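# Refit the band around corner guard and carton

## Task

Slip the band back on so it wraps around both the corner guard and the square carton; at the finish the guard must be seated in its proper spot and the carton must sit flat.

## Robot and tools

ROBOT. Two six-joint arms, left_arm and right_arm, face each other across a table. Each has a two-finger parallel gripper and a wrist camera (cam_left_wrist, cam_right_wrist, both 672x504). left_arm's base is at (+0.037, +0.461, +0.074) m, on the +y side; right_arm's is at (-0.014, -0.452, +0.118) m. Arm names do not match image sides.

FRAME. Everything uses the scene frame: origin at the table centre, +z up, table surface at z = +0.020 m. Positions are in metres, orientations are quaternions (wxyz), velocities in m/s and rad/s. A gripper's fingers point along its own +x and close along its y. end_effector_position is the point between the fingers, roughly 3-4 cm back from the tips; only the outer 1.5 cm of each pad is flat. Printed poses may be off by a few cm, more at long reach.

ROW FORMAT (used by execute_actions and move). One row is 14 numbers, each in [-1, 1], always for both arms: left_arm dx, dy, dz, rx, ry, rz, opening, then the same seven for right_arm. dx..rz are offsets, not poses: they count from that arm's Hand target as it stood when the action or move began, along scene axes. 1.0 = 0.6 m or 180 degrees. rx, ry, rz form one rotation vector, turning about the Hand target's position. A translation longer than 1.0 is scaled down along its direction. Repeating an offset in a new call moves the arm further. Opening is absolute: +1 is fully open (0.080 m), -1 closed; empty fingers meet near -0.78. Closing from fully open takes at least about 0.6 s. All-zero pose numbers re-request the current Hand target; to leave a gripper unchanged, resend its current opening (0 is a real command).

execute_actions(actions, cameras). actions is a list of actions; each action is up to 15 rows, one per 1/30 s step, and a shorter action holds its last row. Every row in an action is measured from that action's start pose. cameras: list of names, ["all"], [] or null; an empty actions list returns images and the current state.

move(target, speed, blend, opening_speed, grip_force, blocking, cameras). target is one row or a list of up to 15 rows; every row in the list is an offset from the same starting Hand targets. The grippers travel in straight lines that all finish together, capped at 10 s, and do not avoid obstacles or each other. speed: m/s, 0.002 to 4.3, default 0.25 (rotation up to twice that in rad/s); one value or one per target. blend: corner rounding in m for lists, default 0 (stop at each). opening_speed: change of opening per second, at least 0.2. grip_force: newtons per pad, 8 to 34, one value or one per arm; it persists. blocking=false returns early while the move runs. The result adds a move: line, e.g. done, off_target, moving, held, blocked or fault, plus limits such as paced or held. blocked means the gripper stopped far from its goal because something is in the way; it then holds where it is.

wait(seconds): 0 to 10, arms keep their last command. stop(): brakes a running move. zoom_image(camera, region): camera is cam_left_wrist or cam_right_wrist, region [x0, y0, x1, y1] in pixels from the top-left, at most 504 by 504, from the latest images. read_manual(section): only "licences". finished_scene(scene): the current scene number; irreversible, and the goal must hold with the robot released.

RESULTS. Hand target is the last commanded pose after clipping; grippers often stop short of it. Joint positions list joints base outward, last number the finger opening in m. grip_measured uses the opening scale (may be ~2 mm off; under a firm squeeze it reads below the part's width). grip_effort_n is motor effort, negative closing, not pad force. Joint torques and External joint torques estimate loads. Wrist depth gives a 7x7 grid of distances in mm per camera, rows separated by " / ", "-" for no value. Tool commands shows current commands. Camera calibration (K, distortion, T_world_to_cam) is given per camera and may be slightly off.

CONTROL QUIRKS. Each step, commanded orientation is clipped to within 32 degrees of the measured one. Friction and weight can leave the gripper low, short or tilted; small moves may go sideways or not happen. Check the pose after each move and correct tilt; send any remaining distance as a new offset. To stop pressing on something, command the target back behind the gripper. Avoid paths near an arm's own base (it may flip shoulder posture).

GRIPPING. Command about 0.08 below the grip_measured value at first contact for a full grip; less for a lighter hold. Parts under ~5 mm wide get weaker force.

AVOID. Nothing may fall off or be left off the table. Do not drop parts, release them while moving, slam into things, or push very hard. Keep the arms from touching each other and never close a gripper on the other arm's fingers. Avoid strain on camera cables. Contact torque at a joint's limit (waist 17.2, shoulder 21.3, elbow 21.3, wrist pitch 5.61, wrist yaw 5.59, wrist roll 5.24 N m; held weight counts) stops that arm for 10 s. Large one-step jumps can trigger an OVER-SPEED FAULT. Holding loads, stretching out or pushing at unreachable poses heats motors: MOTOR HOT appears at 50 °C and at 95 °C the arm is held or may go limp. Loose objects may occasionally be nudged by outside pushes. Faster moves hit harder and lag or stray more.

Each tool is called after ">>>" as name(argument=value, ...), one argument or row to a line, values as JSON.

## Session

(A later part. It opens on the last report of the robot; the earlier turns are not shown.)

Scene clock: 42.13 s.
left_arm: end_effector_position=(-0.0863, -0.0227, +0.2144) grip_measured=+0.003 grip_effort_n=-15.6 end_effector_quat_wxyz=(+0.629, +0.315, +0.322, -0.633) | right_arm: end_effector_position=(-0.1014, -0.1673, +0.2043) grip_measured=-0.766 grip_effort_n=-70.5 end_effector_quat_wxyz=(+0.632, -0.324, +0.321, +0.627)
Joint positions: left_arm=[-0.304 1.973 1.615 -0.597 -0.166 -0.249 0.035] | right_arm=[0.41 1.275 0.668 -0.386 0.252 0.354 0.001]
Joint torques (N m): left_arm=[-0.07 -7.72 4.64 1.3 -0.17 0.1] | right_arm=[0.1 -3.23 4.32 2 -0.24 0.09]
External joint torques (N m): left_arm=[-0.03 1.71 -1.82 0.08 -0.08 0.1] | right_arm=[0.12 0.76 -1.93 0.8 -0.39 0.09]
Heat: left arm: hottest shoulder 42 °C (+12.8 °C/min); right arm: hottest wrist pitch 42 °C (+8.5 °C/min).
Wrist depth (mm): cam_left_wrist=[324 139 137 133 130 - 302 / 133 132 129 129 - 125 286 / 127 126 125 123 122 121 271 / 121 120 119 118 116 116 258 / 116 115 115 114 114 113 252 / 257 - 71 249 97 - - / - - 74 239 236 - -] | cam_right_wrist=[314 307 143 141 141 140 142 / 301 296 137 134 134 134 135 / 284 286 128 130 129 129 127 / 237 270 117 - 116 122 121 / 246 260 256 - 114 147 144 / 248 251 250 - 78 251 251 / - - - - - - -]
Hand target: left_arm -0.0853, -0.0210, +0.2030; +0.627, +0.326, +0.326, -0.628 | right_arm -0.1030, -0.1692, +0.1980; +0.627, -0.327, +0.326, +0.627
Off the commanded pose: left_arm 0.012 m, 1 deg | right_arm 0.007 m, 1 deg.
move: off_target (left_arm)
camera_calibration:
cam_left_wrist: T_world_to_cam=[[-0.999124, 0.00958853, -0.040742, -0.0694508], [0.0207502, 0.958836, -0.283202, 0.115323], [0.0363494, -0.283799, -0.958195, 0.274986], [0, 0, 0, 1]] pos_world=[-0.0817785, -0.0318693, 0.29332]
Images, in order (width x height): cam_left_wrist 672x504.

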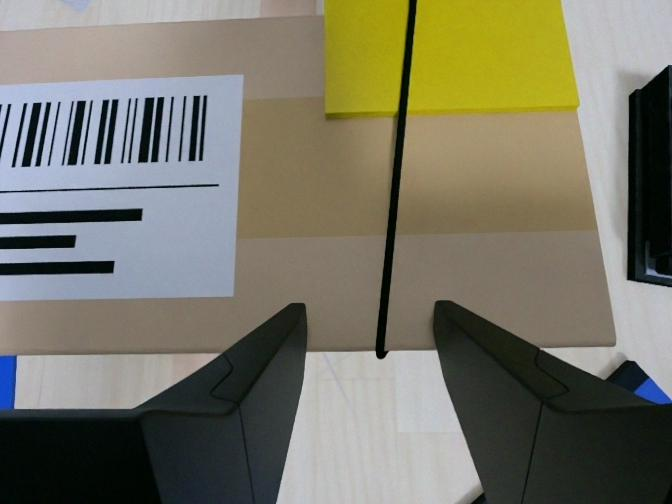

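>>> move(
  target=[-0.002,0.003,0.003,0,0,0,-1,0,0,0,0,0,0,-1],
  cameras=["cam_left_wrist"],
  speed=0.04,
  opening_speed=1.0,
)

>>> zoom_image(
  camera="cam_left_wrist",
  region=[220, 170, 520, 420],
)

Scene clock: 43.53 s.
left_arm: end_effector_position=(-0.0875, -0.0223, +0.2143) grip_measured=-0.771 grip_effort_n=-30.5 end_effector_quat_wxyz=(+0.629, +0.316, +0.321, -0.634) | right_arm: end_effector_position=(-0.1014, -0.1673, +0.2043) grip_measured=-0.766 grip_effort_n=-70.5 end_effector_quat_wxyz=(+0.632, -0.324, +0.321, +0.627)
Joint positions: left_arm=[-0.307 1.973 1.615 -0.597 -0.168 -0.249 0] | right_arm=[0.41 1.275 0.668 -0.386 0.252 0.354 0.001]
Joint torques (N m): left_arm=[-0.13 -8.15 4.53 0.89 -0.21 -0.01] | right_arm=[0.12 -3.21 4.29 2 -0.24 0.08]
External joint torques (N m): left_arm=[-0.13 1.41 -2.06 -0.36 -0.11 -0.01] | right_arm=[0.11 0.79 -1.96 0.8 -0.38 0.08]
Heat: left arm: hottest shoulder 43 °C (+13.8 °C/min); right arm: hottest wrist pitch 43 °C (+9.6 °C/min).
Wrist depth (mm): cam_left_wrist=[324 139 137 - 130 129 302 / 133 132 129 128 126 125 286 / 127 126 125 123 121 121 272 / 121 120 119 118 116 115 260 / 116 115 114 101 114 112 252 / 257 255 - - - 246 246 / - - - - - - -] | cam_right_wrist=[313 309 142 141 140 140 142 / 301 295 136 134 134 134 134 / 285 285 128 128 128 128 128 / 233 270 116 118 117 122 121 / 234 260 255 114 113 147 144 / 246 250 252 - 78 251 252 / - - - - - - -]
Hand target: left_arm -0.0865, -0.0191, +0.2048; +0.627, +0.326, +0.326, -0.628 | right_arm -0.1030, -0.1692, +0.1980; +0.627, -0.327, +0.326, +0.627
Off the commanded pose: left_arm 0.010 m, 1 deg | right_arm 0.007 m, 1 deg.
move: off_target (left_arm)
camera_calibration:
cam_left_wrist: T_world_to_cam=[[-0.999044, 0.0118086, -0.042086, -0.0703826], [0.0232633, 0.958775, -0.283214, 0.115146], [0.0370066, -0.283922, -0.958133, 0.275086], [0, 0, 0, 1]] pos_world=[-0.083174, -0.0314649, 0.293217]
Images, in order (width x height): cam_left_wrist 672x504.

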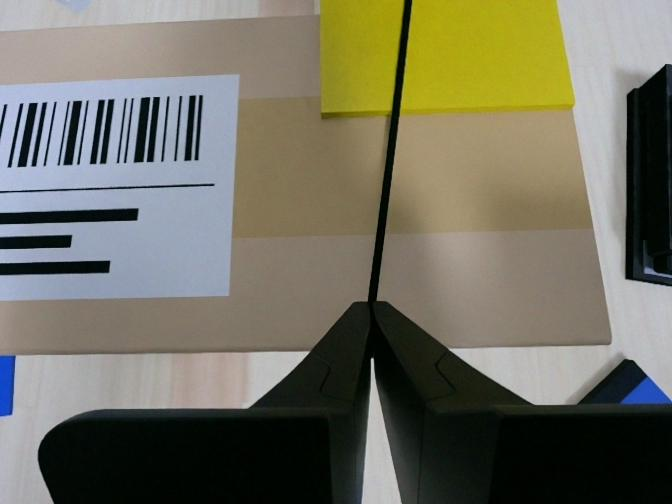

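Scaled by 1.680 from the camera's 672x504 image, which has a finer 960x720 frame.

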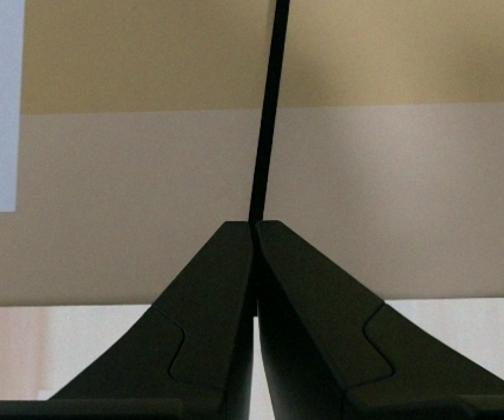

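>>> move(
  target=[
    [0,0.012,0.042,0,0,0,-1,0,0,0,0,0,0,-1],
    [-0.032,0.012,0.042,0,0,0,-1,0,0,0,0,0,0,-1],
  ],
  cameras=["all"],
  speed=0.05,
)

>>> zoom_image(
  camera="cam_left_wrist",
  region=[220, 120, 520, 370],
)

Scene clock: 45.63 s.
left_arm: end_effector_position=(-0.1032, -0.0093, +0.2246) grip_measured=-0.772 grip_effort_n=-29.1 end_effector_quat_wxyz=(+0.625, +0.332, +0.328, -0.626) | right_arm: end_effector_position=(-0.1014, -0.1673, +0.2043) grip_measured=-0.766 grip_effort_n=-70.5 end_effector_quat_wxyz=(+0.632, -0.324, +0.321, +0.627)
Joint positions: left_arm=[-0.353 1.968 1.668 -0.7 -0.195 -0.286 0] | right_arm=[0.41 1.275 0.668 -0.386 0.252 0.354 0.001]
Joint torques (N m): left_arm=[-0.54 -8.45 7.99 0.82 -0.24 -0.18] | right_arm=[0.11 -3.25 4.28 2 -0.24 0.09]
External joint torques (N m): left_arm=[-0.6 0.94 1.49 -0.36 -0.12 -0.18] | right_arm=[0.11 0.75 -1.95 0.8 -0.38 0.09]
Heat: left arm: hottest shoulder 43 °C (+13.1 °C/min); right arm: hottest wrist pitch 43 °C (+9.2 °C/min).
Wrist depth (mm): cam_left_wrist=[147 146 143 137 137 301 299 / 141 139 137 134 133 288 284 / 137 134 132 129 129 275 279 / 131 129 128 126 124 267 265 / 276 270 269 91 260 261 259 / 270 268 - - - 256 240 / - - - - - - -] | cam_right_wrist=[314 309 143 141 140 140 142 / 300 295 136 134 134 134 134 / 286 286 - 124 124 128 127 / 236 270 - 118 118 122 121 / 243 260 254 115 112 147 144 / 247 251 251 - 78 252 252 / - - - - - - -]
Hand target: left_arm -0.1057, -0.0120, +0.2299; +0.627, +0.326, +0.326, -0.628 | right_arm -0.1030, -0.1692, +0.1980; +0.627, -0.327, +0.326, +0.627
Off the commanded pose: left_arm 0.006 m, 1 deg | right_arm 0.007 m, 1 deg.
move: done
camera_calibration:
cam_left_wrist: T_world_to_cam=[[-0.998339, 0.0144518, -0.0557779, -0.082616], [0.0278829, 0.968314, -0.248174, 0.0987621], [0.050424, -0.249317, -0.967108, 0.292996], [0, 0, 0, 1]] pos_world=[-0.100006, -0.0213899, 0.30326]
cam_right_wrist: T_world_to_cam=[[0.999998, 0.000622983, 0.00165924, 0.113975], [0.00106529, -0.959477, -0.281785, -0.0702891], [0.00141646, 0.281786, -0.959476, 0.320278], [0, 0, 0, 1]] pos_world=[-0.114354, -0.157762, 0.287304]

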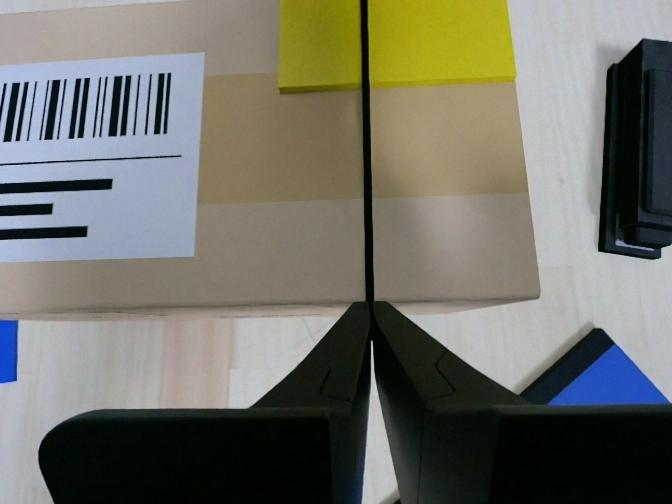

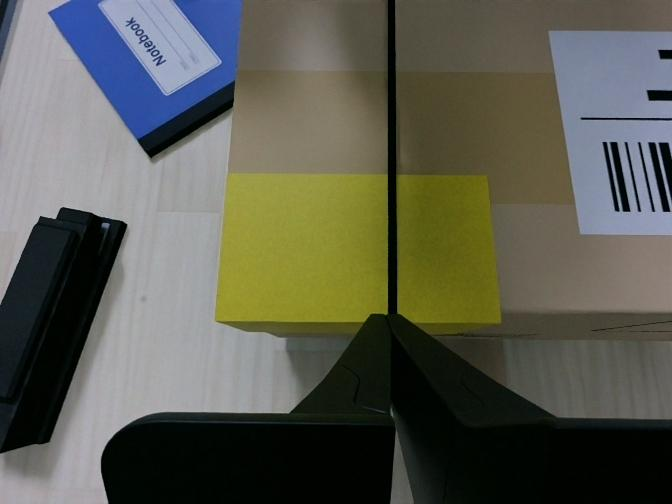

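Scaled by 1.680 from the camera's 672x504 image, which has a finer 960x720 frame.

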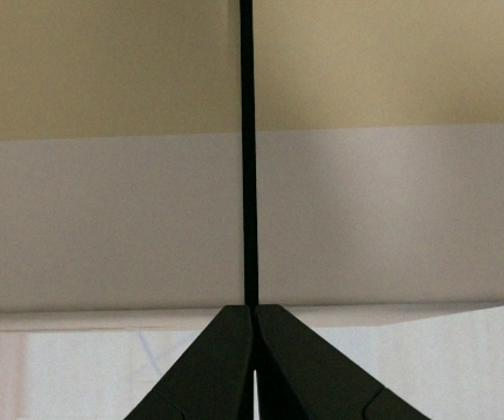

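>>> move(
  target=[
    [-0.0065,0,0,0,0,0,-1,0,0,0,0,0,0,-1],
    [-0.0065,-0.0115,-0.0375,0,0,0,-1,0,0,0,0,0,0,-1],
  ],
  cameras=["all"],
  speed=0.05,
)

>>> zoom_image(
  camera="cam_left_wrist",
  region=[220, 120, 520, 370],
)

Scene clock: 47.40 s.
left_arm: end_effector_position=(-0.1099, -0.0196, +0.2154) grip_measured=-0.772 grip_effort_n=-29.1 end_effector_quat_wxyz=(+0.628, +0.321, +0.323, -0.631) | right_arm: end_effector_position=(-0.1014, -0.1673, +0.2043) grip_measured=-0.766 grip_effort_n=-70.5 end_effector_quat_wxyz=(+0.632, -0.324, +0.321, +0.627)
Joint positions: left_arm=[-0.361 2 1.664 -0.638 -0.201 -0.294 0] | right_arm=[0.41 1.275 0.668 -0.386 0.252 0.354 0.001]
Joint torques (N m): left_arm=[0.15 -8.26 4.95 1.48 -0.1 -0.01] | right_arm=[0.13 -3.23 4.28 2 -0.24 0.08]
External joint torques (N m): left_arm=[0.09 1.58 -1.69 0.23 0.02 -0.01] | right_arm=[0.15 0.76 -1.94 0.81 -0.39 0.08]
Heat: left arm: hottest shoulder 43 °C (+12.7 °C/min); right arm: hottest wrist pitch 44 °C (+10.1 °C/min).
Wrist depth (mm): cam_left_wrist=[327 139 136 130 129 301 298 / 133 132 129 126 126 284 273 / 127 126 125 122 121 272 261 / 121 120 119 118 116 262 253 / 118 117 115 101 114 251 251 / 260 257 - - - 246 243 / - - - - - - -] | cam_right_wrist=[312 308 143 141 141 140 142 / 301 295 135 134 134 134 134 / 286 286 - 124 124 128 128 / 238 269 117 118 118 122 121 / 231 260 257 115 114 147 144 / 245 251 251 - 78 251 251 / - - - - - - -]
Hand target: left_arm -0.1096, -0.0189, +0.2074; +0.627, +0.326, +0.326, -0.628 | right_arm -0.1030, -0.1692, +0.1980; +0.627, -0.327, +0.326, +0.627
Off the commanded pose: left_arm 0.008 m, 1 deg | right_arm 0.007 m, 1 deg.
move: done
camera_calibration:
cam_left_wrist: T_world_to_cam=[[-0.99883, 0.0109427, -0.0471115, -0.0916364], [0.0234469, 0.961508, -0.273776, 0.111441], [0.0423022, -0.27456, -0.960639, 0.279091], [0, 0, 0, 1]] pos_world=[-0.105948, -0.029521, 0.294299]
cam_right_wrist: T_world_to_cam=[[0.999998, 0.000622983, 0.00165924, 0.113975], [0.00106529, -0.959477, -0.281785, -0.0702891], [0.00141646, 0.281786, -0.959476, 0.320278], [0, 0, 0, 1]] pos_world=[-0.114354, -0.157762, 0.287304]

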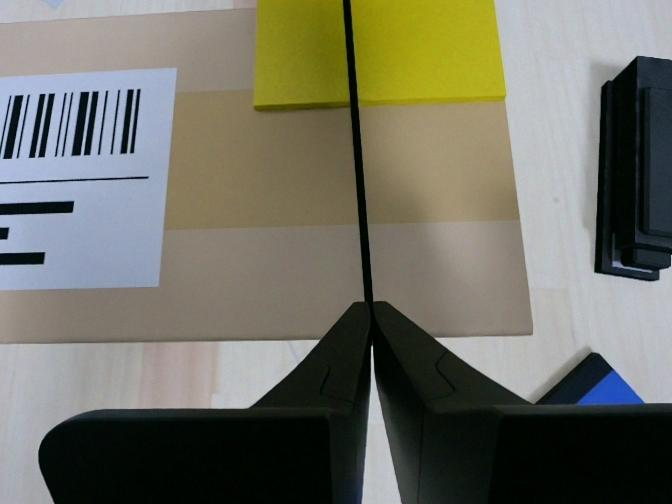

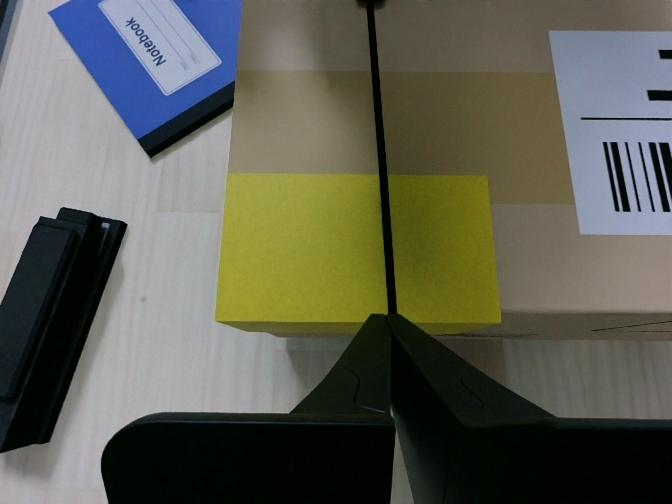

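Scaled by 1.680 from the camera's 672x504 image, which has a finer 960x720 frame.

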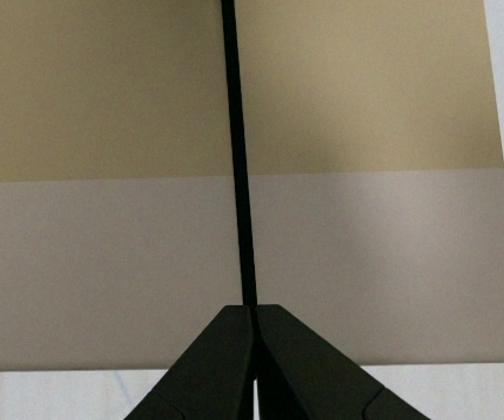

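>>> move(
  target=[
    [0.001,0,0.004,0,0,0,-1,0,0,0,0,0,0,-1],
    [0.001,0,0.004,0,0,0,0.2,0,0,0,0,0,0,-1],
  ],
  cameras=["all"],
  speed=0.05,
  opening_speed=0.8,
)

>>> zoom_image(
  camera="cam_left_wrist",
  region=[220, 120, 520, 370],
)

Scene clock: 49.90 s.
left_arm: end_effector_position=(-0.1098, -0.0194, +0.2152) grip_measured=+0.196 grip_effort_n=15.6 end_effector_quat_wxyz=(+0.628, +0.321, +0.323, -0.631) | right_arm: end_effector_position=(-0.1014, -0.1673, +0.2043) grip_measured=-0.766 grip_effort_n=-70.5 end_effector_quat_wxyz=(+0.632, -0.324, +0.321, +0.627)
Joint positions: left_arm=[-0.361 2 1.664 -0.639 -0.201 -0.294 0.044] | right_arm=[0.41 1.275 0.668 -0.386 0.252 0.354 0.001]
Joint torques (N m): left_arm=[0.12 -8.29 5.67 0.98 -0.08 0.03] | right_arm=[0.11 -3.22 4.29 2 -0.23 0.08]
External joint torques (N m): left_arm=[0.12 1.47 -0.89 -0.23 0.04 0.03] | right_arm=[0.1 0.78 -1.94 0.81 -0.37 0.08]
Heat: left arm: hottest shoulder 43 °C (+12.0 °C/min); right arm: hottest wrist pitch 44 °C (+9.6 °C/min).
Wrist depth (mm): cam_left_wrist=[138 139 136 131 130 300 297 / 133 132 128 128 - 286 276 / 127 126 125 122 121 272 273 / 121 121 119 118 116 263 257 / 118 116 116 115 114 253 251 / - - 71 251 246 - 243 / - - 239 240 238 71 -] | cam_right_wrist=[315 306 142 141 141 140 142 / 301 295 137 134 134 134 134 / 285 286 128 128 128 129 127 / 232 270 116 118 - 122 121 / 230 260 255 113 113 147 144 / 246 251 251 - 78 253 251 / - - - - - - -]
Hand target: left_arm -0.1091, -0.0189, +0.2099; +0.627, +0.326, +0.326, -0.628 | right_arm -0.1030, -0.1692, +0.1980; +0.627, -0.327, +0.326, +0.627
Off the commanded pose: left_arm 0.005 m, 1 deg | right_arm 0.007 m, 1 deg.
move: done
camera_calibration:
cam_left_wrist: T_world_to_cam=[[-0.99881, 0.0109882, -0.0475148, -0.091523], [0.0235576, 0.961787, -0.272784, 0.111013], [0.0427017, -0.273579, -0.960901, 0.279075], [0, 0, 0, 1]] pos_world=[-0.105946, -0.0294161, 0.294097]
cam_right_wrist: T_world_to_cam=[[0.999998, 0.000622983, 0.00165924, 0.113975], [0.00106529, -0.959477, -0.281785, -0.0702891], [0.00141646, 0.281786, -0.959476, 0.320278], [0, 0, 0, 1]] pos_world=[-0.114354, -0.157762, 0.287304]

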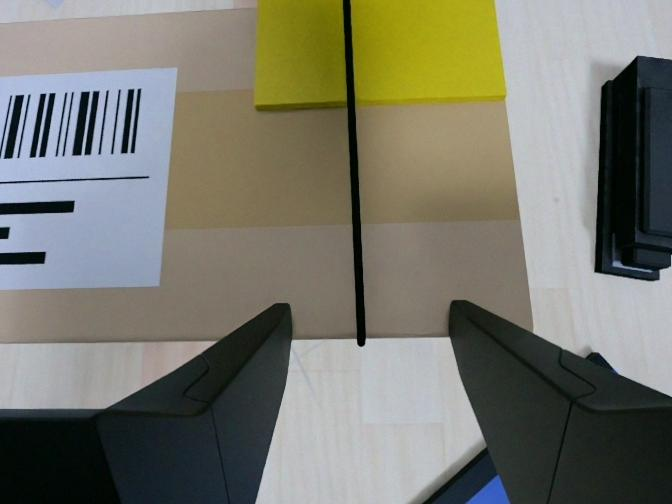

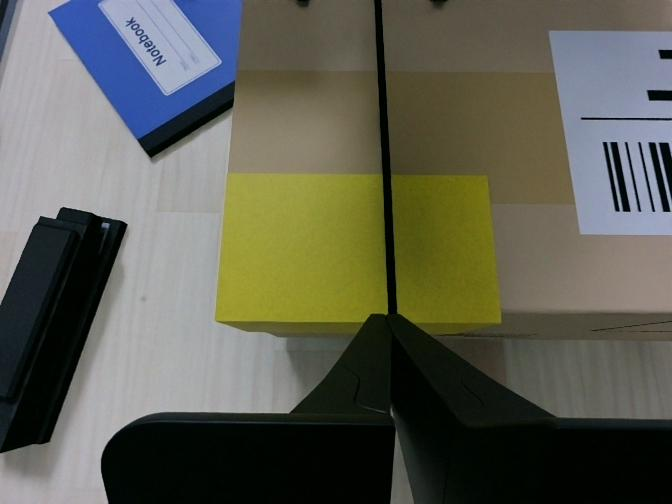

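Scaled by 1.680 from the camera's 672x504 image, which has a finer 960x720 frame.

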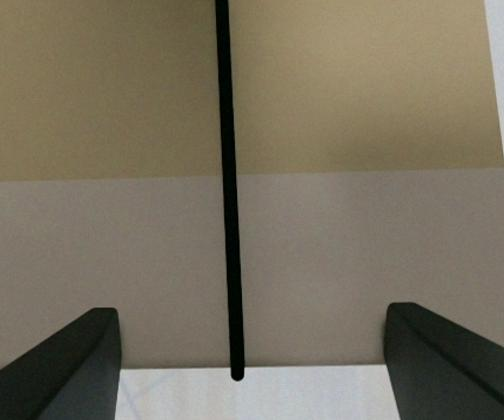

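>>> move(
  target=[
    [0.03,0.1,0.1,0,0,0,0.2,0,0,0.006,0,0,0,-1],
    [0.03,0.1,0.1,0,0,0,0.2,0,0,0.006,0,0,0,0.2],
  ],
  cameras=["all"],
  speed=0.1,
  opening_speed=0.8,
)

>>> zoom_image(
  camera="cam_left_wrist",
  region=[220, 0, 520, 300],
)

>>> zoom_image(
  camera="cam_right_wrist",
  region=[200, 150, 540, 450],
)

Scene clock: 53.07 s.
left_arm: end_effector_position=(-0.0913, +0.0379, +0.2695) grip_measured=+0.197 grip_effort_n=15.1 end_effector_quat_wxyz=(+0.626, +0.327, +0.325, -0.629) | right_arm: end_effector_position=(-0.1029, -0.1683, +0.2040) grip_measured=+0.197 grip_effort_n=15.1 end_effector_quat_wxyz=(+0.629, -0.324, +0.323, +0.629)
Joint positions: left_arm=[-0.367 1.766 1.576 -0.799 -0.202 -0.297 0.044] | right_arm=[0.412 1.275 0.668 -0.389 0.245 0.354 0.044]
Joint torques (N m): left_arm=[-0.33 -8.56 4.92 0.98 -0.23 -0.18] | right_arm=[-0.07 -3.82 5.37 1.04 -0.01 0.08]
External joint torques (N m): left_arm=[-0.34 -0.6 -1.59 -0.21 -0.11 -0.18] | right_arm=[-0.07 0.18 -0.87 -0.15 -0.15 0.08]
Heat: left arm: hottest shoulder 44 °C (+12.4 °C/min); right arm: hottest wrist pitch 44 °C (+9.0 °C/min).
Wrist depth (mm): cam_left_wrist=[208 206 203 199 - 365 360 / 199 197 194 191 190 346 339 / 191 189 186 185 182 332 323 / 215 254 262 267 319 323 318 / 326 326 326 318 318 - 307 / - - 71 306 291 - - / - - 291 294 - 71 -] | cam_right_wrist=[314 309 141 139 140 139 139 / 300 294 135 132 132 132 132 / 285 285 127 122 121 126 126 / 233 271 116 117 117 121 121 / 239 260 113 236 114 116 233 / 242 - - 248 249 89 250 / - - - 239 239 80 -]
Hand target: left_arm -0.0910, +0.0411, +0.2699; +0.627, +0.326, +0.326, -0.628 | right_arm -0.1030, -0.1692, +0.2017; +0.627, -0.327, +0.326, +0.627
Off the commanded pose: left_arm 0.003 m, 0 deg | right_arm 0.003 m, 1 deg.
move: done
camera_calibration:
cam_left_wrist: T_world_to_cam=[[-0.998585, 0.0144058, -0.0511912, -0.0702651], [0.0273021, 0.964943, -0.261036, 0.0673085], [0.0456362, -0.262065, -0.963971, 0.346802], [0, 0, 0, 1]] pos_world=[-0.0878301, 0.0269478, 0.34828]
cam_right_wrist: T_world_to_cam=[[0.999973, 0.00653706, -0.00329898, 0.117456], [0.00536383, -0.960651, -0.277705, -0.0719182], [-0.00498455, 0.27768, -0.960661, 0.319137], [0, 0, 0, 1]] pos_world=[-0.115476, -0.158474, 0.286998]

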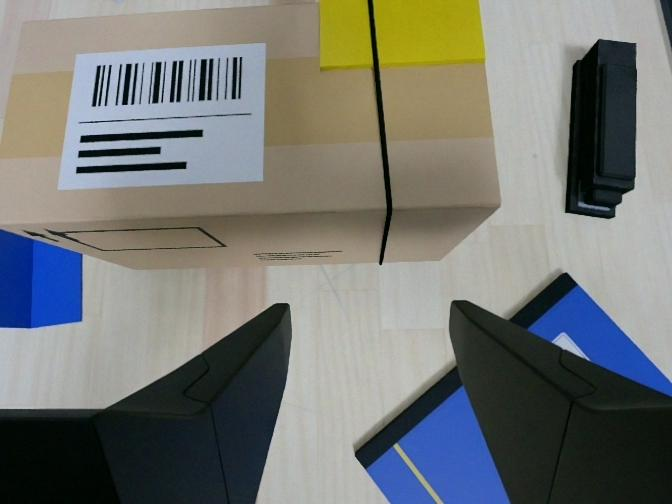

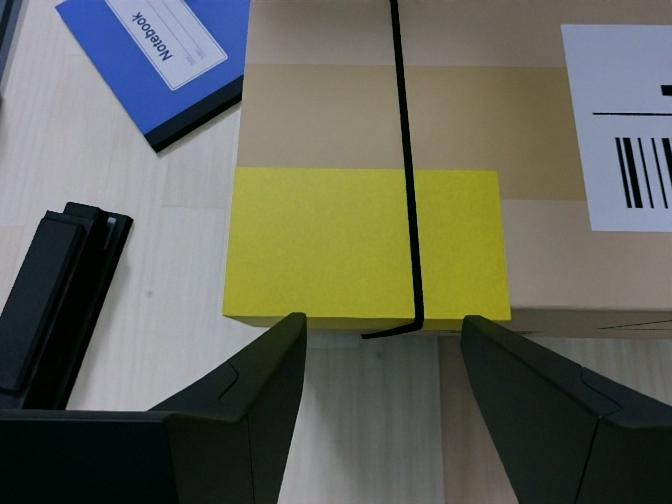

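Scaled by 1.680 from the camera's 672x504 image, which has a finer 960x720 frame.

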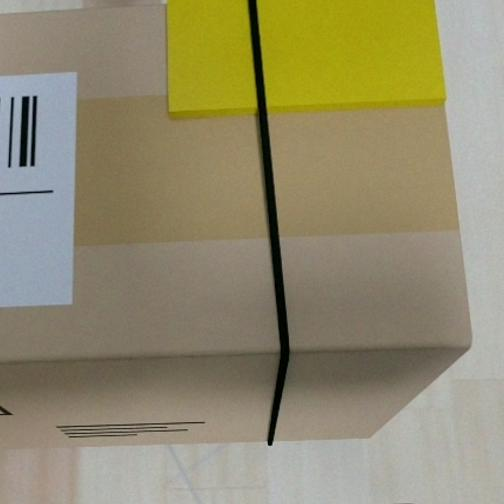

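Scaled by 1.482 from the camera's 672x504 image, which has a finer 960x720 frame.

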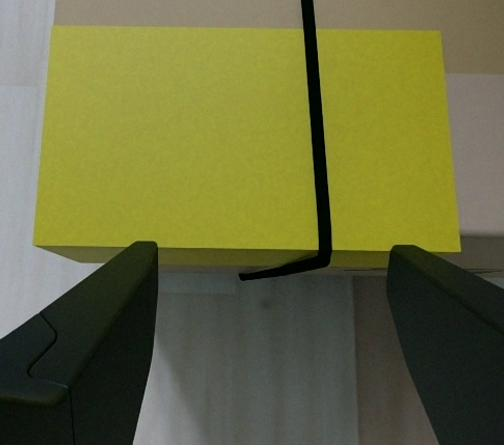

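>>> move(
  target=[
    [0,0,0,0,0,0,0.2,0,0,-0.004,0,0,0,-1],
    [0,0,0,0,0,0,0.2,0,-0.0167,0.037,0,0,0,-1],
    [0,0,0,0,0,0,0.2,-0.02,-0.0167,0.037,0,0,0,-1],
    [0,0,0,0,0,0,0.2,-0.02,-0.001,-0.001,0,0,0,-1],
  ],
  cameras=["all"],
  speed=0.05,
  opening_speed=1.0,
)

>>> zoom_image(
  camera="cam_left_wrist",
  region=[220, 0, 520, 300],
)

>>> zoom_image(
  camera="cam_right_wrist",
  region=[200, 150, 540, 450],
)

Scene clock: 57.93 s.
left_arm: end_effector_position=(-0.0913, +0.0379, +0.2695) grip_measured=+0.197 grip_effort_n=15.1 end_effector_quat_wxyz=(+0.626, +0.327, +0.325, -0.629) | right_arm: end_effector_position=(-0.1163, -0.1680, +0.2070) grip_measured=-0.766 grip_effort_n=-70.5 end_effector_quat_wxyz=(+0.629, -0.321, +0.323, +0.630)
Joint positions: left_arm=[-0.367 1.766 1.576 -0.799 -0.202 -0.297 0.044] | right_arm=[0.466 1.295 0.693 -0.399 0.272 0.402 0.001]
Joint torques (N m): left_arm=[-0.33 -8.55 4.91 0.98 -0.23 -0.17] | right_arm=[-0.28 -3.64 4.4 1.44 0 -0.05]
External joint torques (N m): left_arm=[-0.34 -0.53 -1.63 -0.22 -0.11 -0.18] | right_arm=[-0.27 0.53 -1.89 0.24 -0.16 -0.06]
Heat: left arm: hottest shoulder 45 °C (+12.4 °C/min); right arm: hottest wrist pitch 43 °C (+7.2 °C/min).
Wrist depth (mm): cam_left_wrist=[208 205 202 199 - 364 360 / 199 197 194 191 189 346 338 / 191 189 186 184 182 332 323 / 333 254 262 266 319 320 318 / 325 324 324 317 317 - 305 / - - 71 305 291 - 289 / - - 292 294 283 71 -] | cam_right_wrist=[319 310 308 143 142 141 142 / 305 299 298 135 135 135 135 / 289 289 288 125 125 130 128 / 236 272 273 119 119 122 122 / 226 260 259 116 115 152 149 / 218 252 253 - 78 252 251 / - - - - - - -]
Hand target: left_arm -0.0910, +0.0411, +0.2699; +0.627, +0.326, +0.326, -0.628 | right_arm -0.1149, -0.1699, +0.2010; +0.627, -0.327, +0.326, +0.627
Off the commanded pose: left_arm 0.003 m, 0 deg | right_arm 0.006 m, 1 deg.
move: done
camera_calibration:
cam_left_wrist: T_world_to_cam=[[-0.998585, 0.0144058, -0.0511912, -0.0702651], [0.0273021, 0.964943, -0.261036, 0.0673085], [0.0456362, -0.262065, -0.963971, 0.346802], [0, 0, 0, 1]] pos_world=[-0.0878301, 0.0269478, 0.34828]
cam_right_wrist: T_world_to_cam=[[0.999943, 0.00591427, -0.00887325, 0.131901], [0.00316219, -0.959134, -0.282936, -0.0695897], [-0.010184, 0.282892, -0.959098, 0.32178], [0, 0, 0, 1]] pos_world=[-0.128396, -0.158555, 0.290099]

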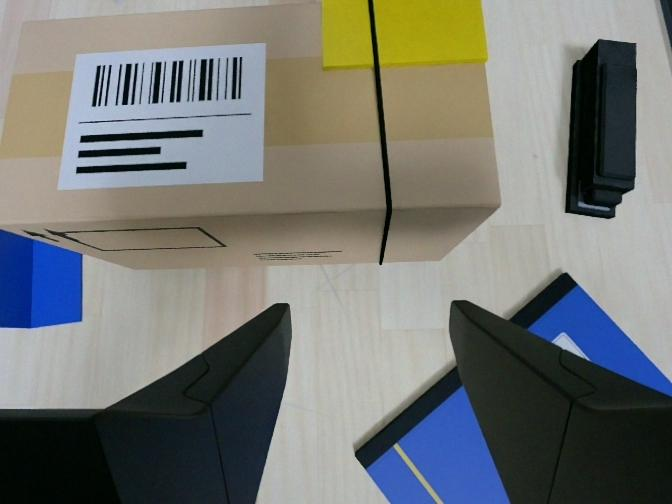

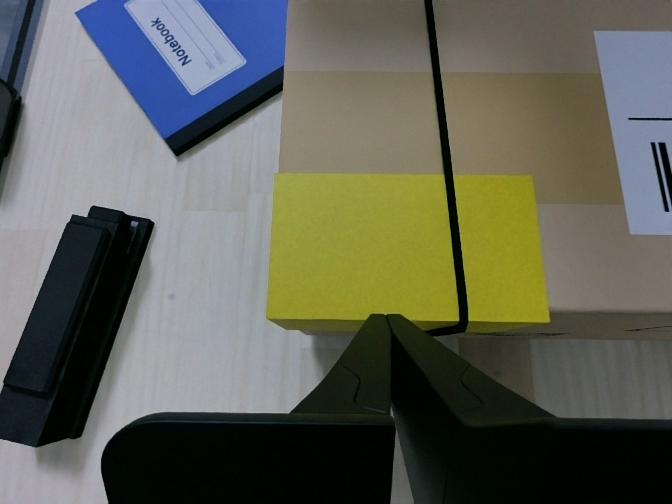

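Scaled by 1.680 from the camera's 672x504 image, which has a finer 960x720 frame.

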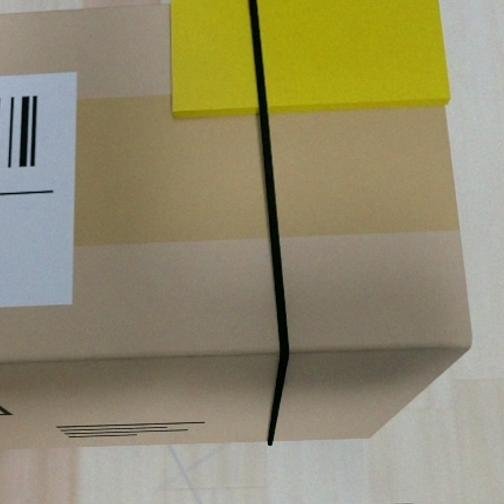

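Scaled by 1.482 from the camera's 672x504 image, which has a finer 960x720 frame.

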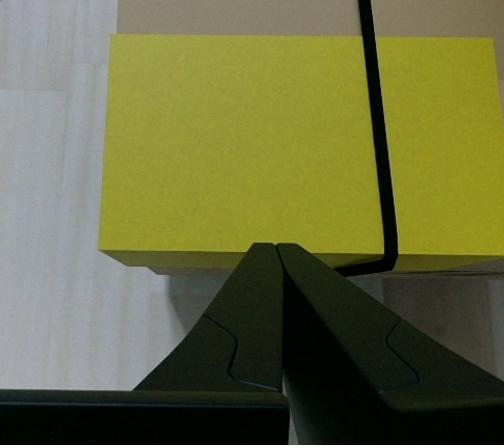

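>>> move(
  target=[
    [0,0,0,0,0,0,0.2,0,0,0.025,0,0,0,-1],
    [0,0,0,0,0,0,0.2,0.0357,0.011,0.025,0,0,0,0.0],
    [0,0,0,0,0,0,0.2,0.0357,0.011,-0.0067,0,0,0,0.0],
  ],
  cameras=["cam_right_wrist"],
  speed=[0.06,0.06,0.04],
)

>>> zoom_image(
  camera="cam_right_wrist",
  region=[200, 150, 540, 450],
)

Scene clock: 61.40 s.
left_arm: end_effector_position=(-0.0913, +0.0379, +0.2695) grip_measured=+0.197 grip_effort_n=15.1 end_effector_quat_wxyz=(+0.626, +0.327, +0.325, -0.629) | right_arm: end_effector_position=(-0.0953, -0.1594, +0.2077) grip_measured=-0.002 grip_effort_n=13.7 end_effector_quat_wxyz=(+0.631, -0.315, +0.320, +0.633)
Joint positions: left_arm=[-0.367 1.766 1.576 -0.799 -0.202 -0.297 0.044] | right_arm=[0.364 1.277 0.673 -0.36 0.217 0.314 0.035]
Joint torques (N m): left_arm=[-0.34 -8.55 4.91 0.98 -0.23 -0.18] | right_arm=[-0.24 -2.66 3.82 1.45 -0.03 -0.03]
External joint torques (N m): left_arm=[-0.33 -0.56 -1.6 -0.21 -0.11 -0.18] | right_arm=[-0.24 1.4 -2.46 0.22 -0.15 -0.03]
Heat: left arm: hottest shoulder 45 °C (+12.1 °C/min); right arm: hottest wrist pitch 43 °C (+7.1 °C/min).
Wrist depth (mm): cam_left_wrist=[209 206 203 199 - 364 361 / 199 197 194 191 190 349 336 / 191 188 186 184 182 332 324 / 251 255 261 267 317 323 317 / 326 325 323 317 314 - 308 / - - 71 304 300 - - / - - 292 293 - 71 -] | cam_right_wrist=[327 320 149 148 147 147 146 / 312 304 140 138 140 139 138 / 295 292 132 133 131 131 129 / 248 281 124 122 123 126 124 / 236 266 - 115 112 120 119 / 253 258 - 251 247 - 252 / - - - 241 240 81 -]
Hand target: left_arm -0.0910, +0.0411, +0.2699; +0.627, +0.326, +0.326, -0.628 | right_arm -0.0934, -0.1633, +0.1970; +0.627, -0.327, +0.326, +0.627
Off the commanded pose: left_arm 0.003 m, 0 deg | right_arm 0.012 m, 2 deg.
move: off_target (right_arm)
camera_calibration:
cam_right_wrist: T_world_to_cam=[[0.999901, 0.00618448, -0.0126165, 0.111707], [0.00216229, -0.954955, -0.296741, -0.0579012], [-0.0138834, 0.296685, -0.954875, 0.32128], [0, 0, 0, 1]] pos_world=[-0.10711, -0.151303, 0.29101]
Images, in order (width x height): cam_right_wrist 672x504.

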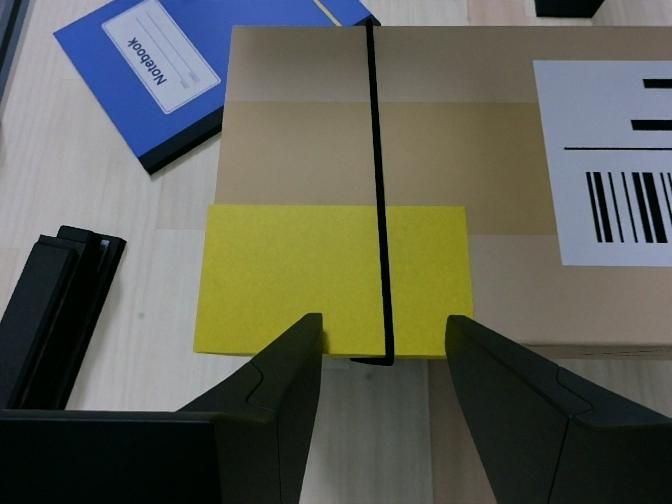

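Scaled by 1.482 from the camera's 672x504 image, which has a finer 960x720 frame.

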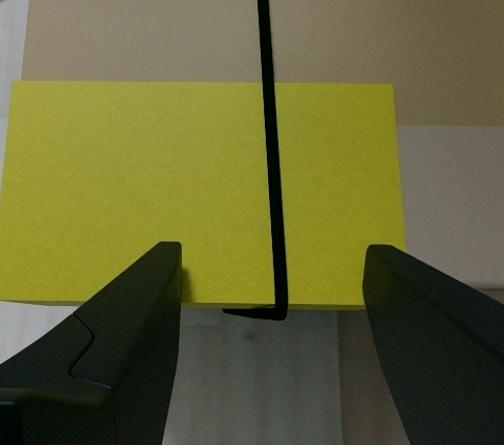

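>>> move(
  target=[0,0,0,0,0,0,0.2,0,-0.004,0.003,0,0,0,-1],
  cameras=["cam_right_wrist"],
  speed=0.04,
  opening_speed=1.0,
)

>>> zoom_image(
  camera="cam_right_wrist",
  region=[200, 150, 540, 450],
)

Scene clock: 62.80 s.
left_arm: end_effector_position=(-0.0913, +0.0379, +0.2695) grip_measured=+0.197 grip_effort_n=15.1 end_effector_quat_wxyz=(+0.626, +0.327, +0.325, -0.629) | right_arm: end_effector_position=(-0.0941, -0.1593, +0.2074) grip_measured=-0.765 grip_effort_n=-70.0 end_effector_quat_wxyz=(+0.632, -0.315, +0.319, +0.631)
Joint positions: left_arm=[-0.367 1.766 1.576 -0.799 -0.202 -0.297 0.044] | right_arm=[0.362 1.277 0.672 -0.36 0.221 0.314 0.001]
Joint torques (N m): left_arm=[-0.31 -8.54 4.92 0.99 -0.23 -0.17] | right_arm=[0.21 -3.95 3.82 0.65 -0.08 0.07]
External joint torques (N m): left_arm=[-0.25 -0.45 -1.66 -0.22 -0.11 -0.17] | right_arm=[0.23 0.09 -2.44 -0.57 -0.21 0.07]
Heat: left arm: hottest shoulder 46 °C (+13.0 °C/min); right arm: hottest wrist pitch 43 °C (+7.0 °C/min).
Wrist depth (mm): cam_left_wrist=[208 206 202 200 - 362 359 / 199 197 194 191 190 347 337 / 191 189 186 184 182 334 323 / 250 255 262 267 318 322 316 / 326 325 325 317 316 - 308 / - - 71 304 305 - - / - - 292 294 - 71 -] | cam_right_wrist=[333 317 148 147 147 147 147 / 313 303 140 139 141 139 138 / 295 294 132 133 131 131 130 / 245 278 - 121 123 126 124 / 257 266 118 116 117 120 119 / 250 255 256 - 79 253 253 / - - - - - - -]
Hand target: left_arm -0.0910, +0.0411, +0.2699; +0.627, +0.326, +0.326, -0.628 | right_arm -0.0935, -0.1657, +0.1987; +0.627, -0.327, +0.326, +0.627
Off the commanded pose: left_arm 0.003 m, 0 deg | right_arm 0.011 m, 2 deg.
move: off_target (right_arm)
camera_calibration:
cam_right_wrist: T_world_to_cam=[[0.999955, 0.00211102, -0.00927395, 0.109205], [-0.000737542, -0.954911, -0.29689, -0.0580601], [-0.00948254, 0.296884, -0.954867, 0.321444], [0, 0, 0, 1]] pos_world=[-0.106194, -0.151104, 0.290712]
Images, in order (width x height): cam_right_wrist 672x504.

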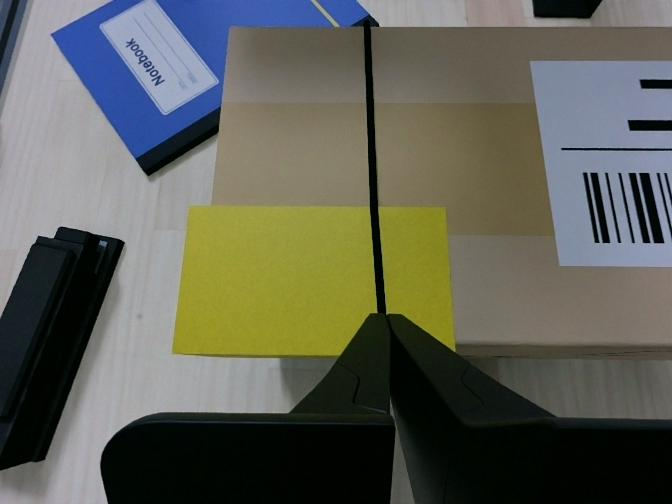

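Scaled by 1.482 from the camera's 672x504 image, which has a finer 960x720 frame.

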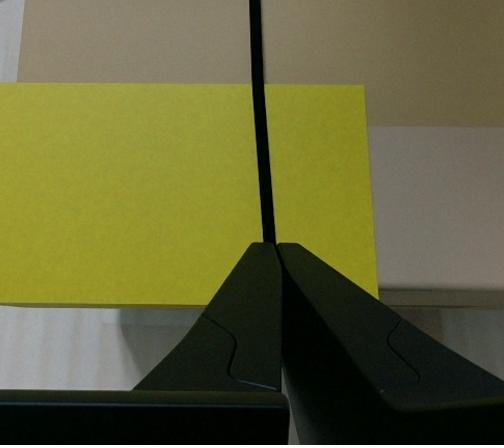

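>>> move(
  target=[
    [0,0,0,0,0,0,0.2,0,-0.013,0.04,0,0,0,-1],
    [0,0,0,0,0,0,0.2,-0.028,-0.013,0.04,0,0,0,-1],
  ],
  cameras=["all"],
  speed=0.05,
)

>>> zoom_image(
  camera="cam_left_wrist",
  region=[220, 0, 520, 300],
)

>>> zoom_image(
  camera="cam_right_wrist",
  region=[200, 150, 540, 450],
)

Scene clock: 66.03 s.
left_arm: end_effector_position=(-0.0913, +0.0379, +0.2695) grip_measured=+0.197 grip_effort_n=15.1 end_effector_quat_wxyz=(+0.626, +0.327, +0.325, -0.629) | right_arm: end_effector_position=(-0.1072, -0.1755, +0.2192) grip_measured=-0.766 grip_effort_n=-70.9 end_effector_quat_wxyz=(+0.628, -0.329, +0.327, +0.625)
Joint positions: left_arm=[-0.367 1.766 1.576 -0.799 -0.202 -0.297 0.044] | right_arm=[0.444 1.242 0.719 -0.494 0.26 0.387 0.001]
Joint torques (N m): left_arm=[-0.36 -8.54 4.91 0.98 -0.23 -0.18] | right_arm=[0.47 -3.73 7.24 0.77 0.15 0.12]
External joint torques (N m): left_arm=[-0.4 -0.58 -1.62 -0.23 -0.1 -0.18] | right_arm=[0.48 0.13 0.93 -0.39 0 0.11]
Heat: left arm: hottest shoulder 46 °C (+13.2 °C/min); right arm: hottest wrist pitch 43 °C (+7.1 °C/min).
Wrist depth (mm): cam_left_wrist=[209 205 202 199 195 365 359 / 199 197 194 192 189 345 342 / 191 189 186 184 182 331 325 / 216 254 262 267 320 322 316 / 326 324 325 316 315 - 308 / - - 71 305 304 - - / - - 291 295 - 71 -] | cam_right_wrist=[323 317 312 152 154 154 154 / 311 307 307 146 146 147 147 / 296 297 294 141 140 140 140 / 246 281 132 - 130 134 134 / 238 273 270 127 126 269 268 / 236 264 263 - 79 264 265 / - - - - - - -]
Hand target: left_arm -0.0910, +0.0411, +0.2699; +0.627, +0.326, +0.326, -0.628 | right_arm -0.1103, -0.1734, +0.2229; +0.627, -0.327, +0.326, +0.627
Off the commanded pose: left_arm 0.003 m, 0 deg | right_arm 0.005 m, 0 deg.
move: done
camera_calibration:
cam_left_wrist: T_world_to_cam=[[-0.998585, 0.0144058, -0.0511912, -0.0702651], [0.0273021, 0.964943, -0.261036, 0.0673085], [0.0456362, -0.262065, -0.963971, 0.346802], [0, 0, 0, 1]] pos_world=[-0.0878301, 0.0269478, 0.34828]
cam_right_wrist: T_world_to_cam=[[0.999995, 0.00304077, -0.00101729, 0.120872], [0.00266432, -0.964518, -0.264003, -0.0785475], [-0.00178397, 0.263999, -0.964521, 0.334468], [0, 0, 0, 1]] pos_world=[-0.120065, -0.164427, 0.301988]

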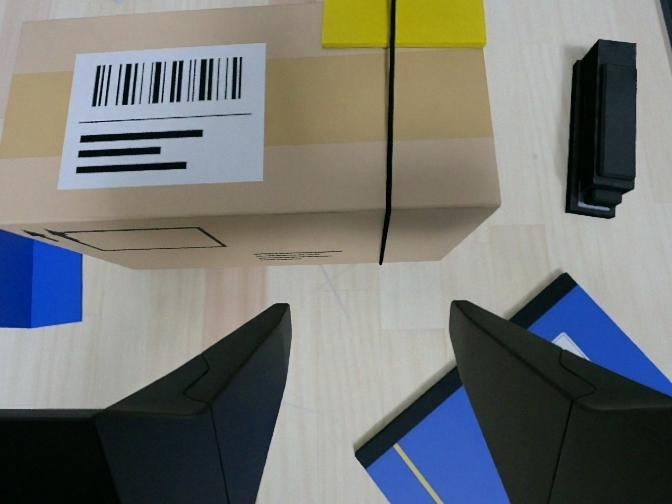

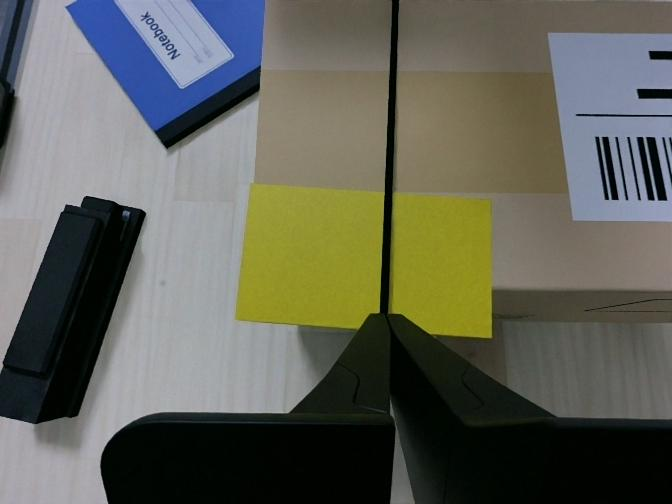

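Scaled by 1.680 from the camera's 672x504 image, which has a finer 960x720 frame.

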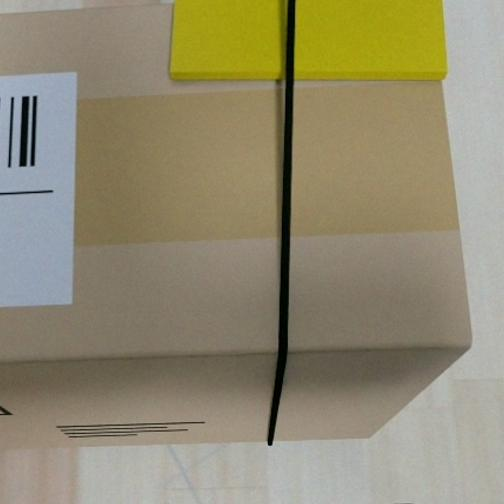

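Scaled by 1.482 from the camera's 672x504 image, which has a finer 960x720 frame.

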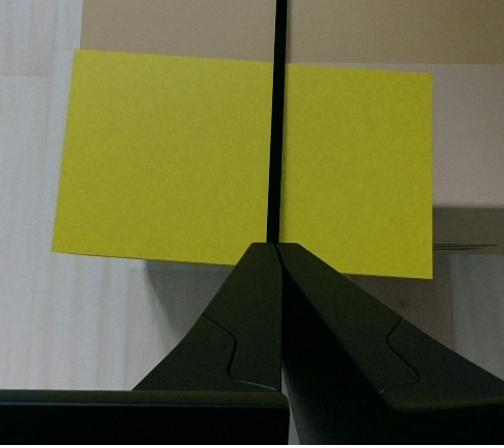

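>>> move(
  target=[
    [0,0,0,0,0,0,0.2,0,-0.04,0,0,0,0,-1],
    [0,0,0,0,0,0,0.2,0,-0.04,-0.045,0,0,0,-1],
  ],
  cameras=["all"],
  speed=0.05,
)

>>> zoom_image(
  camera="cam_left_wrist",
  region=[280, 0, 520, 220],
)

>>> zoom_image(
  camera="cam_right_wrist",
  region=[200, 150, 540, 450],
)

Scene clock: 70.57 s.
left_arm: end_effector_position=(-0.0913, +0.0379, +0.2695) grip_measured=+0.197 grip_effort_n=15.1 end_effector_quat_wxyz=(+0.626, +0.327, +0.325, -0.629) | right_arm: end_effector_position=(-0.1102, -0.1924, +0.2037) grip_measured=-0.766 grip_effort_n=-70.9 end_effector_quat_wxyz=(+0.631, -0.316, +0.323, +0.630)
Joint positions: left_arm=[-0.367 1.766 1.576 -0.799 -0.202 -0.297 0.044] | right_arm=[0.499 1.186 0.607 -0.421 0.293 0.436 0.001]
Joint torques (N m): left_arm=[-0.34 -8.58 4.9 0.98 -0.23 -0.17] | right_arm=[0.59 -2.97 4.01 0.96 0.09 0.12]
External joint torques (N m): left_arm=[-0.3 -0.58 -1.61 -0.21 -0.12 -0.17] | right_arm=[0.57 0.44 -2.32 -0.24 -0.08 0.12]
Heat: left arm: hottest shoulder 47 °C (+13.1 °C/min); right arm: hottest wrist pitch 42 °C (+5.0 °C/min).
Wrist depth (mm): cam_left_wrist=[208 205 203 199 194 364 357 / 199 197 194 192 189 346 340 / 191 189 186 184 181 333 325 / 333 254 262 267 319 320 317 / 325 325 323 315 315 - 306 / - - 71 306 302 - 289 / - - 292 293 - 71 -] | cam_right_wrist=[322 304 306 141 141 141 141 / 303 301 300 136 134 133 133 / 289 289 287 - 122 127 126 / 237 271 269 117 118 127 163 / 233 260 261 235 257 257 257 / 247 251 252 - 79 251 248 / - - - - - - -]
Hand target: left_arm -0.0910, +0.0411, +0.2699; +0.627, +0.326, +0.326, -0.628 | right_arm -0.1102, -0.1974, +0.1959; +0.627, -0.327, +0.326, +0.627
Off the commanded pose: left_arm 0.003 m, 0 deg | right_arm 0.009 m, 1 deg.
move: off_target (right_arm)
camera_calibration:
cam_left_wrist: T_world_to_cam=[[-0.998585, 0.0144058, -0.0511912, -0.0702651], [0.0273021, 0.964943, -0.261036, 0.0673085], [0.0456362, -0.262065, -0.963971, 0.346802], [0, 0, 0, 1]] pos_world=[-0.0878301, 0.0269478, 0.34828]
cam_right_wrist: T_world_to_cam=[[0.999914, 0.000181774, -0.0130963, 0.125788], [-0.00363843, -0.956693, -0.291076, -0.0926742], [-0.0125821, 0.291099, -0.95661, 0.326499], [0, 0, 0, 1]] pos_world=[-0.122006, -0.183727, 0.287005]

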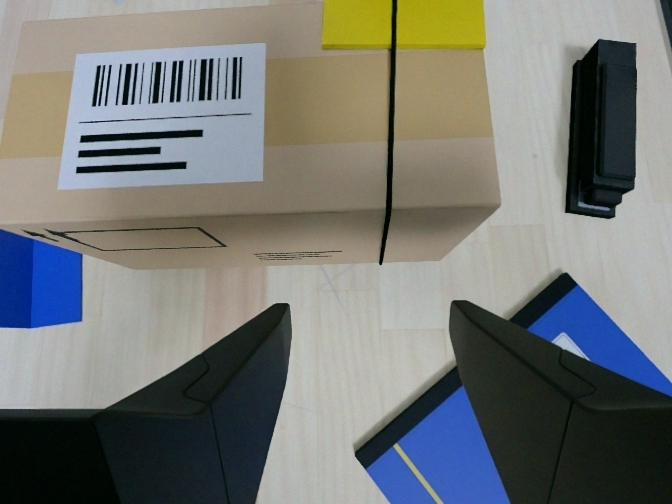

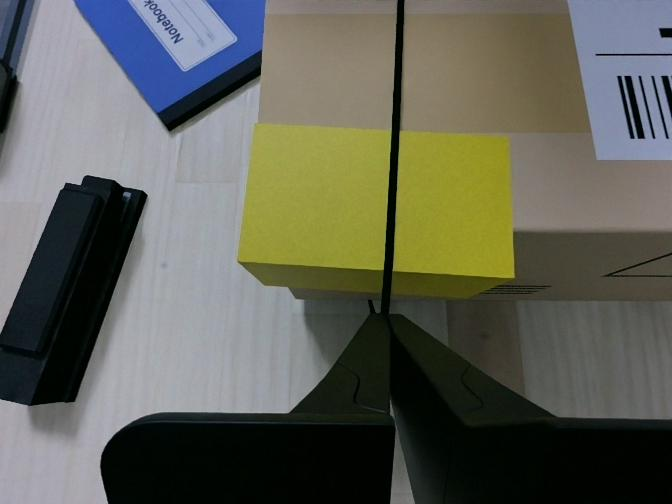

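Scaled by 2.100 from the camera's 672x504 image, which has a finer 960x720 frame.

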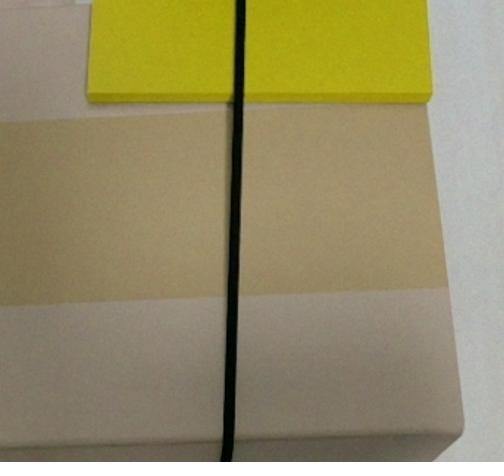

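Scaled by 1.482 from the camera's 672x504 image, which has a finer 960x720 frame.

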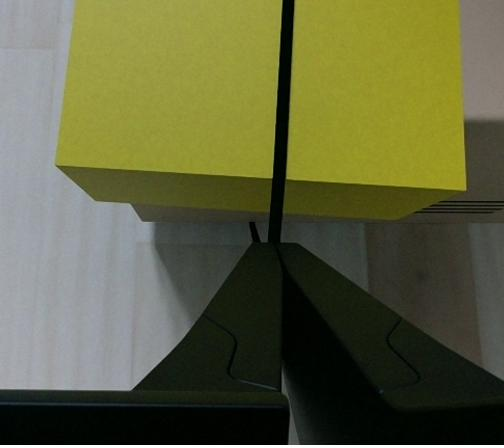

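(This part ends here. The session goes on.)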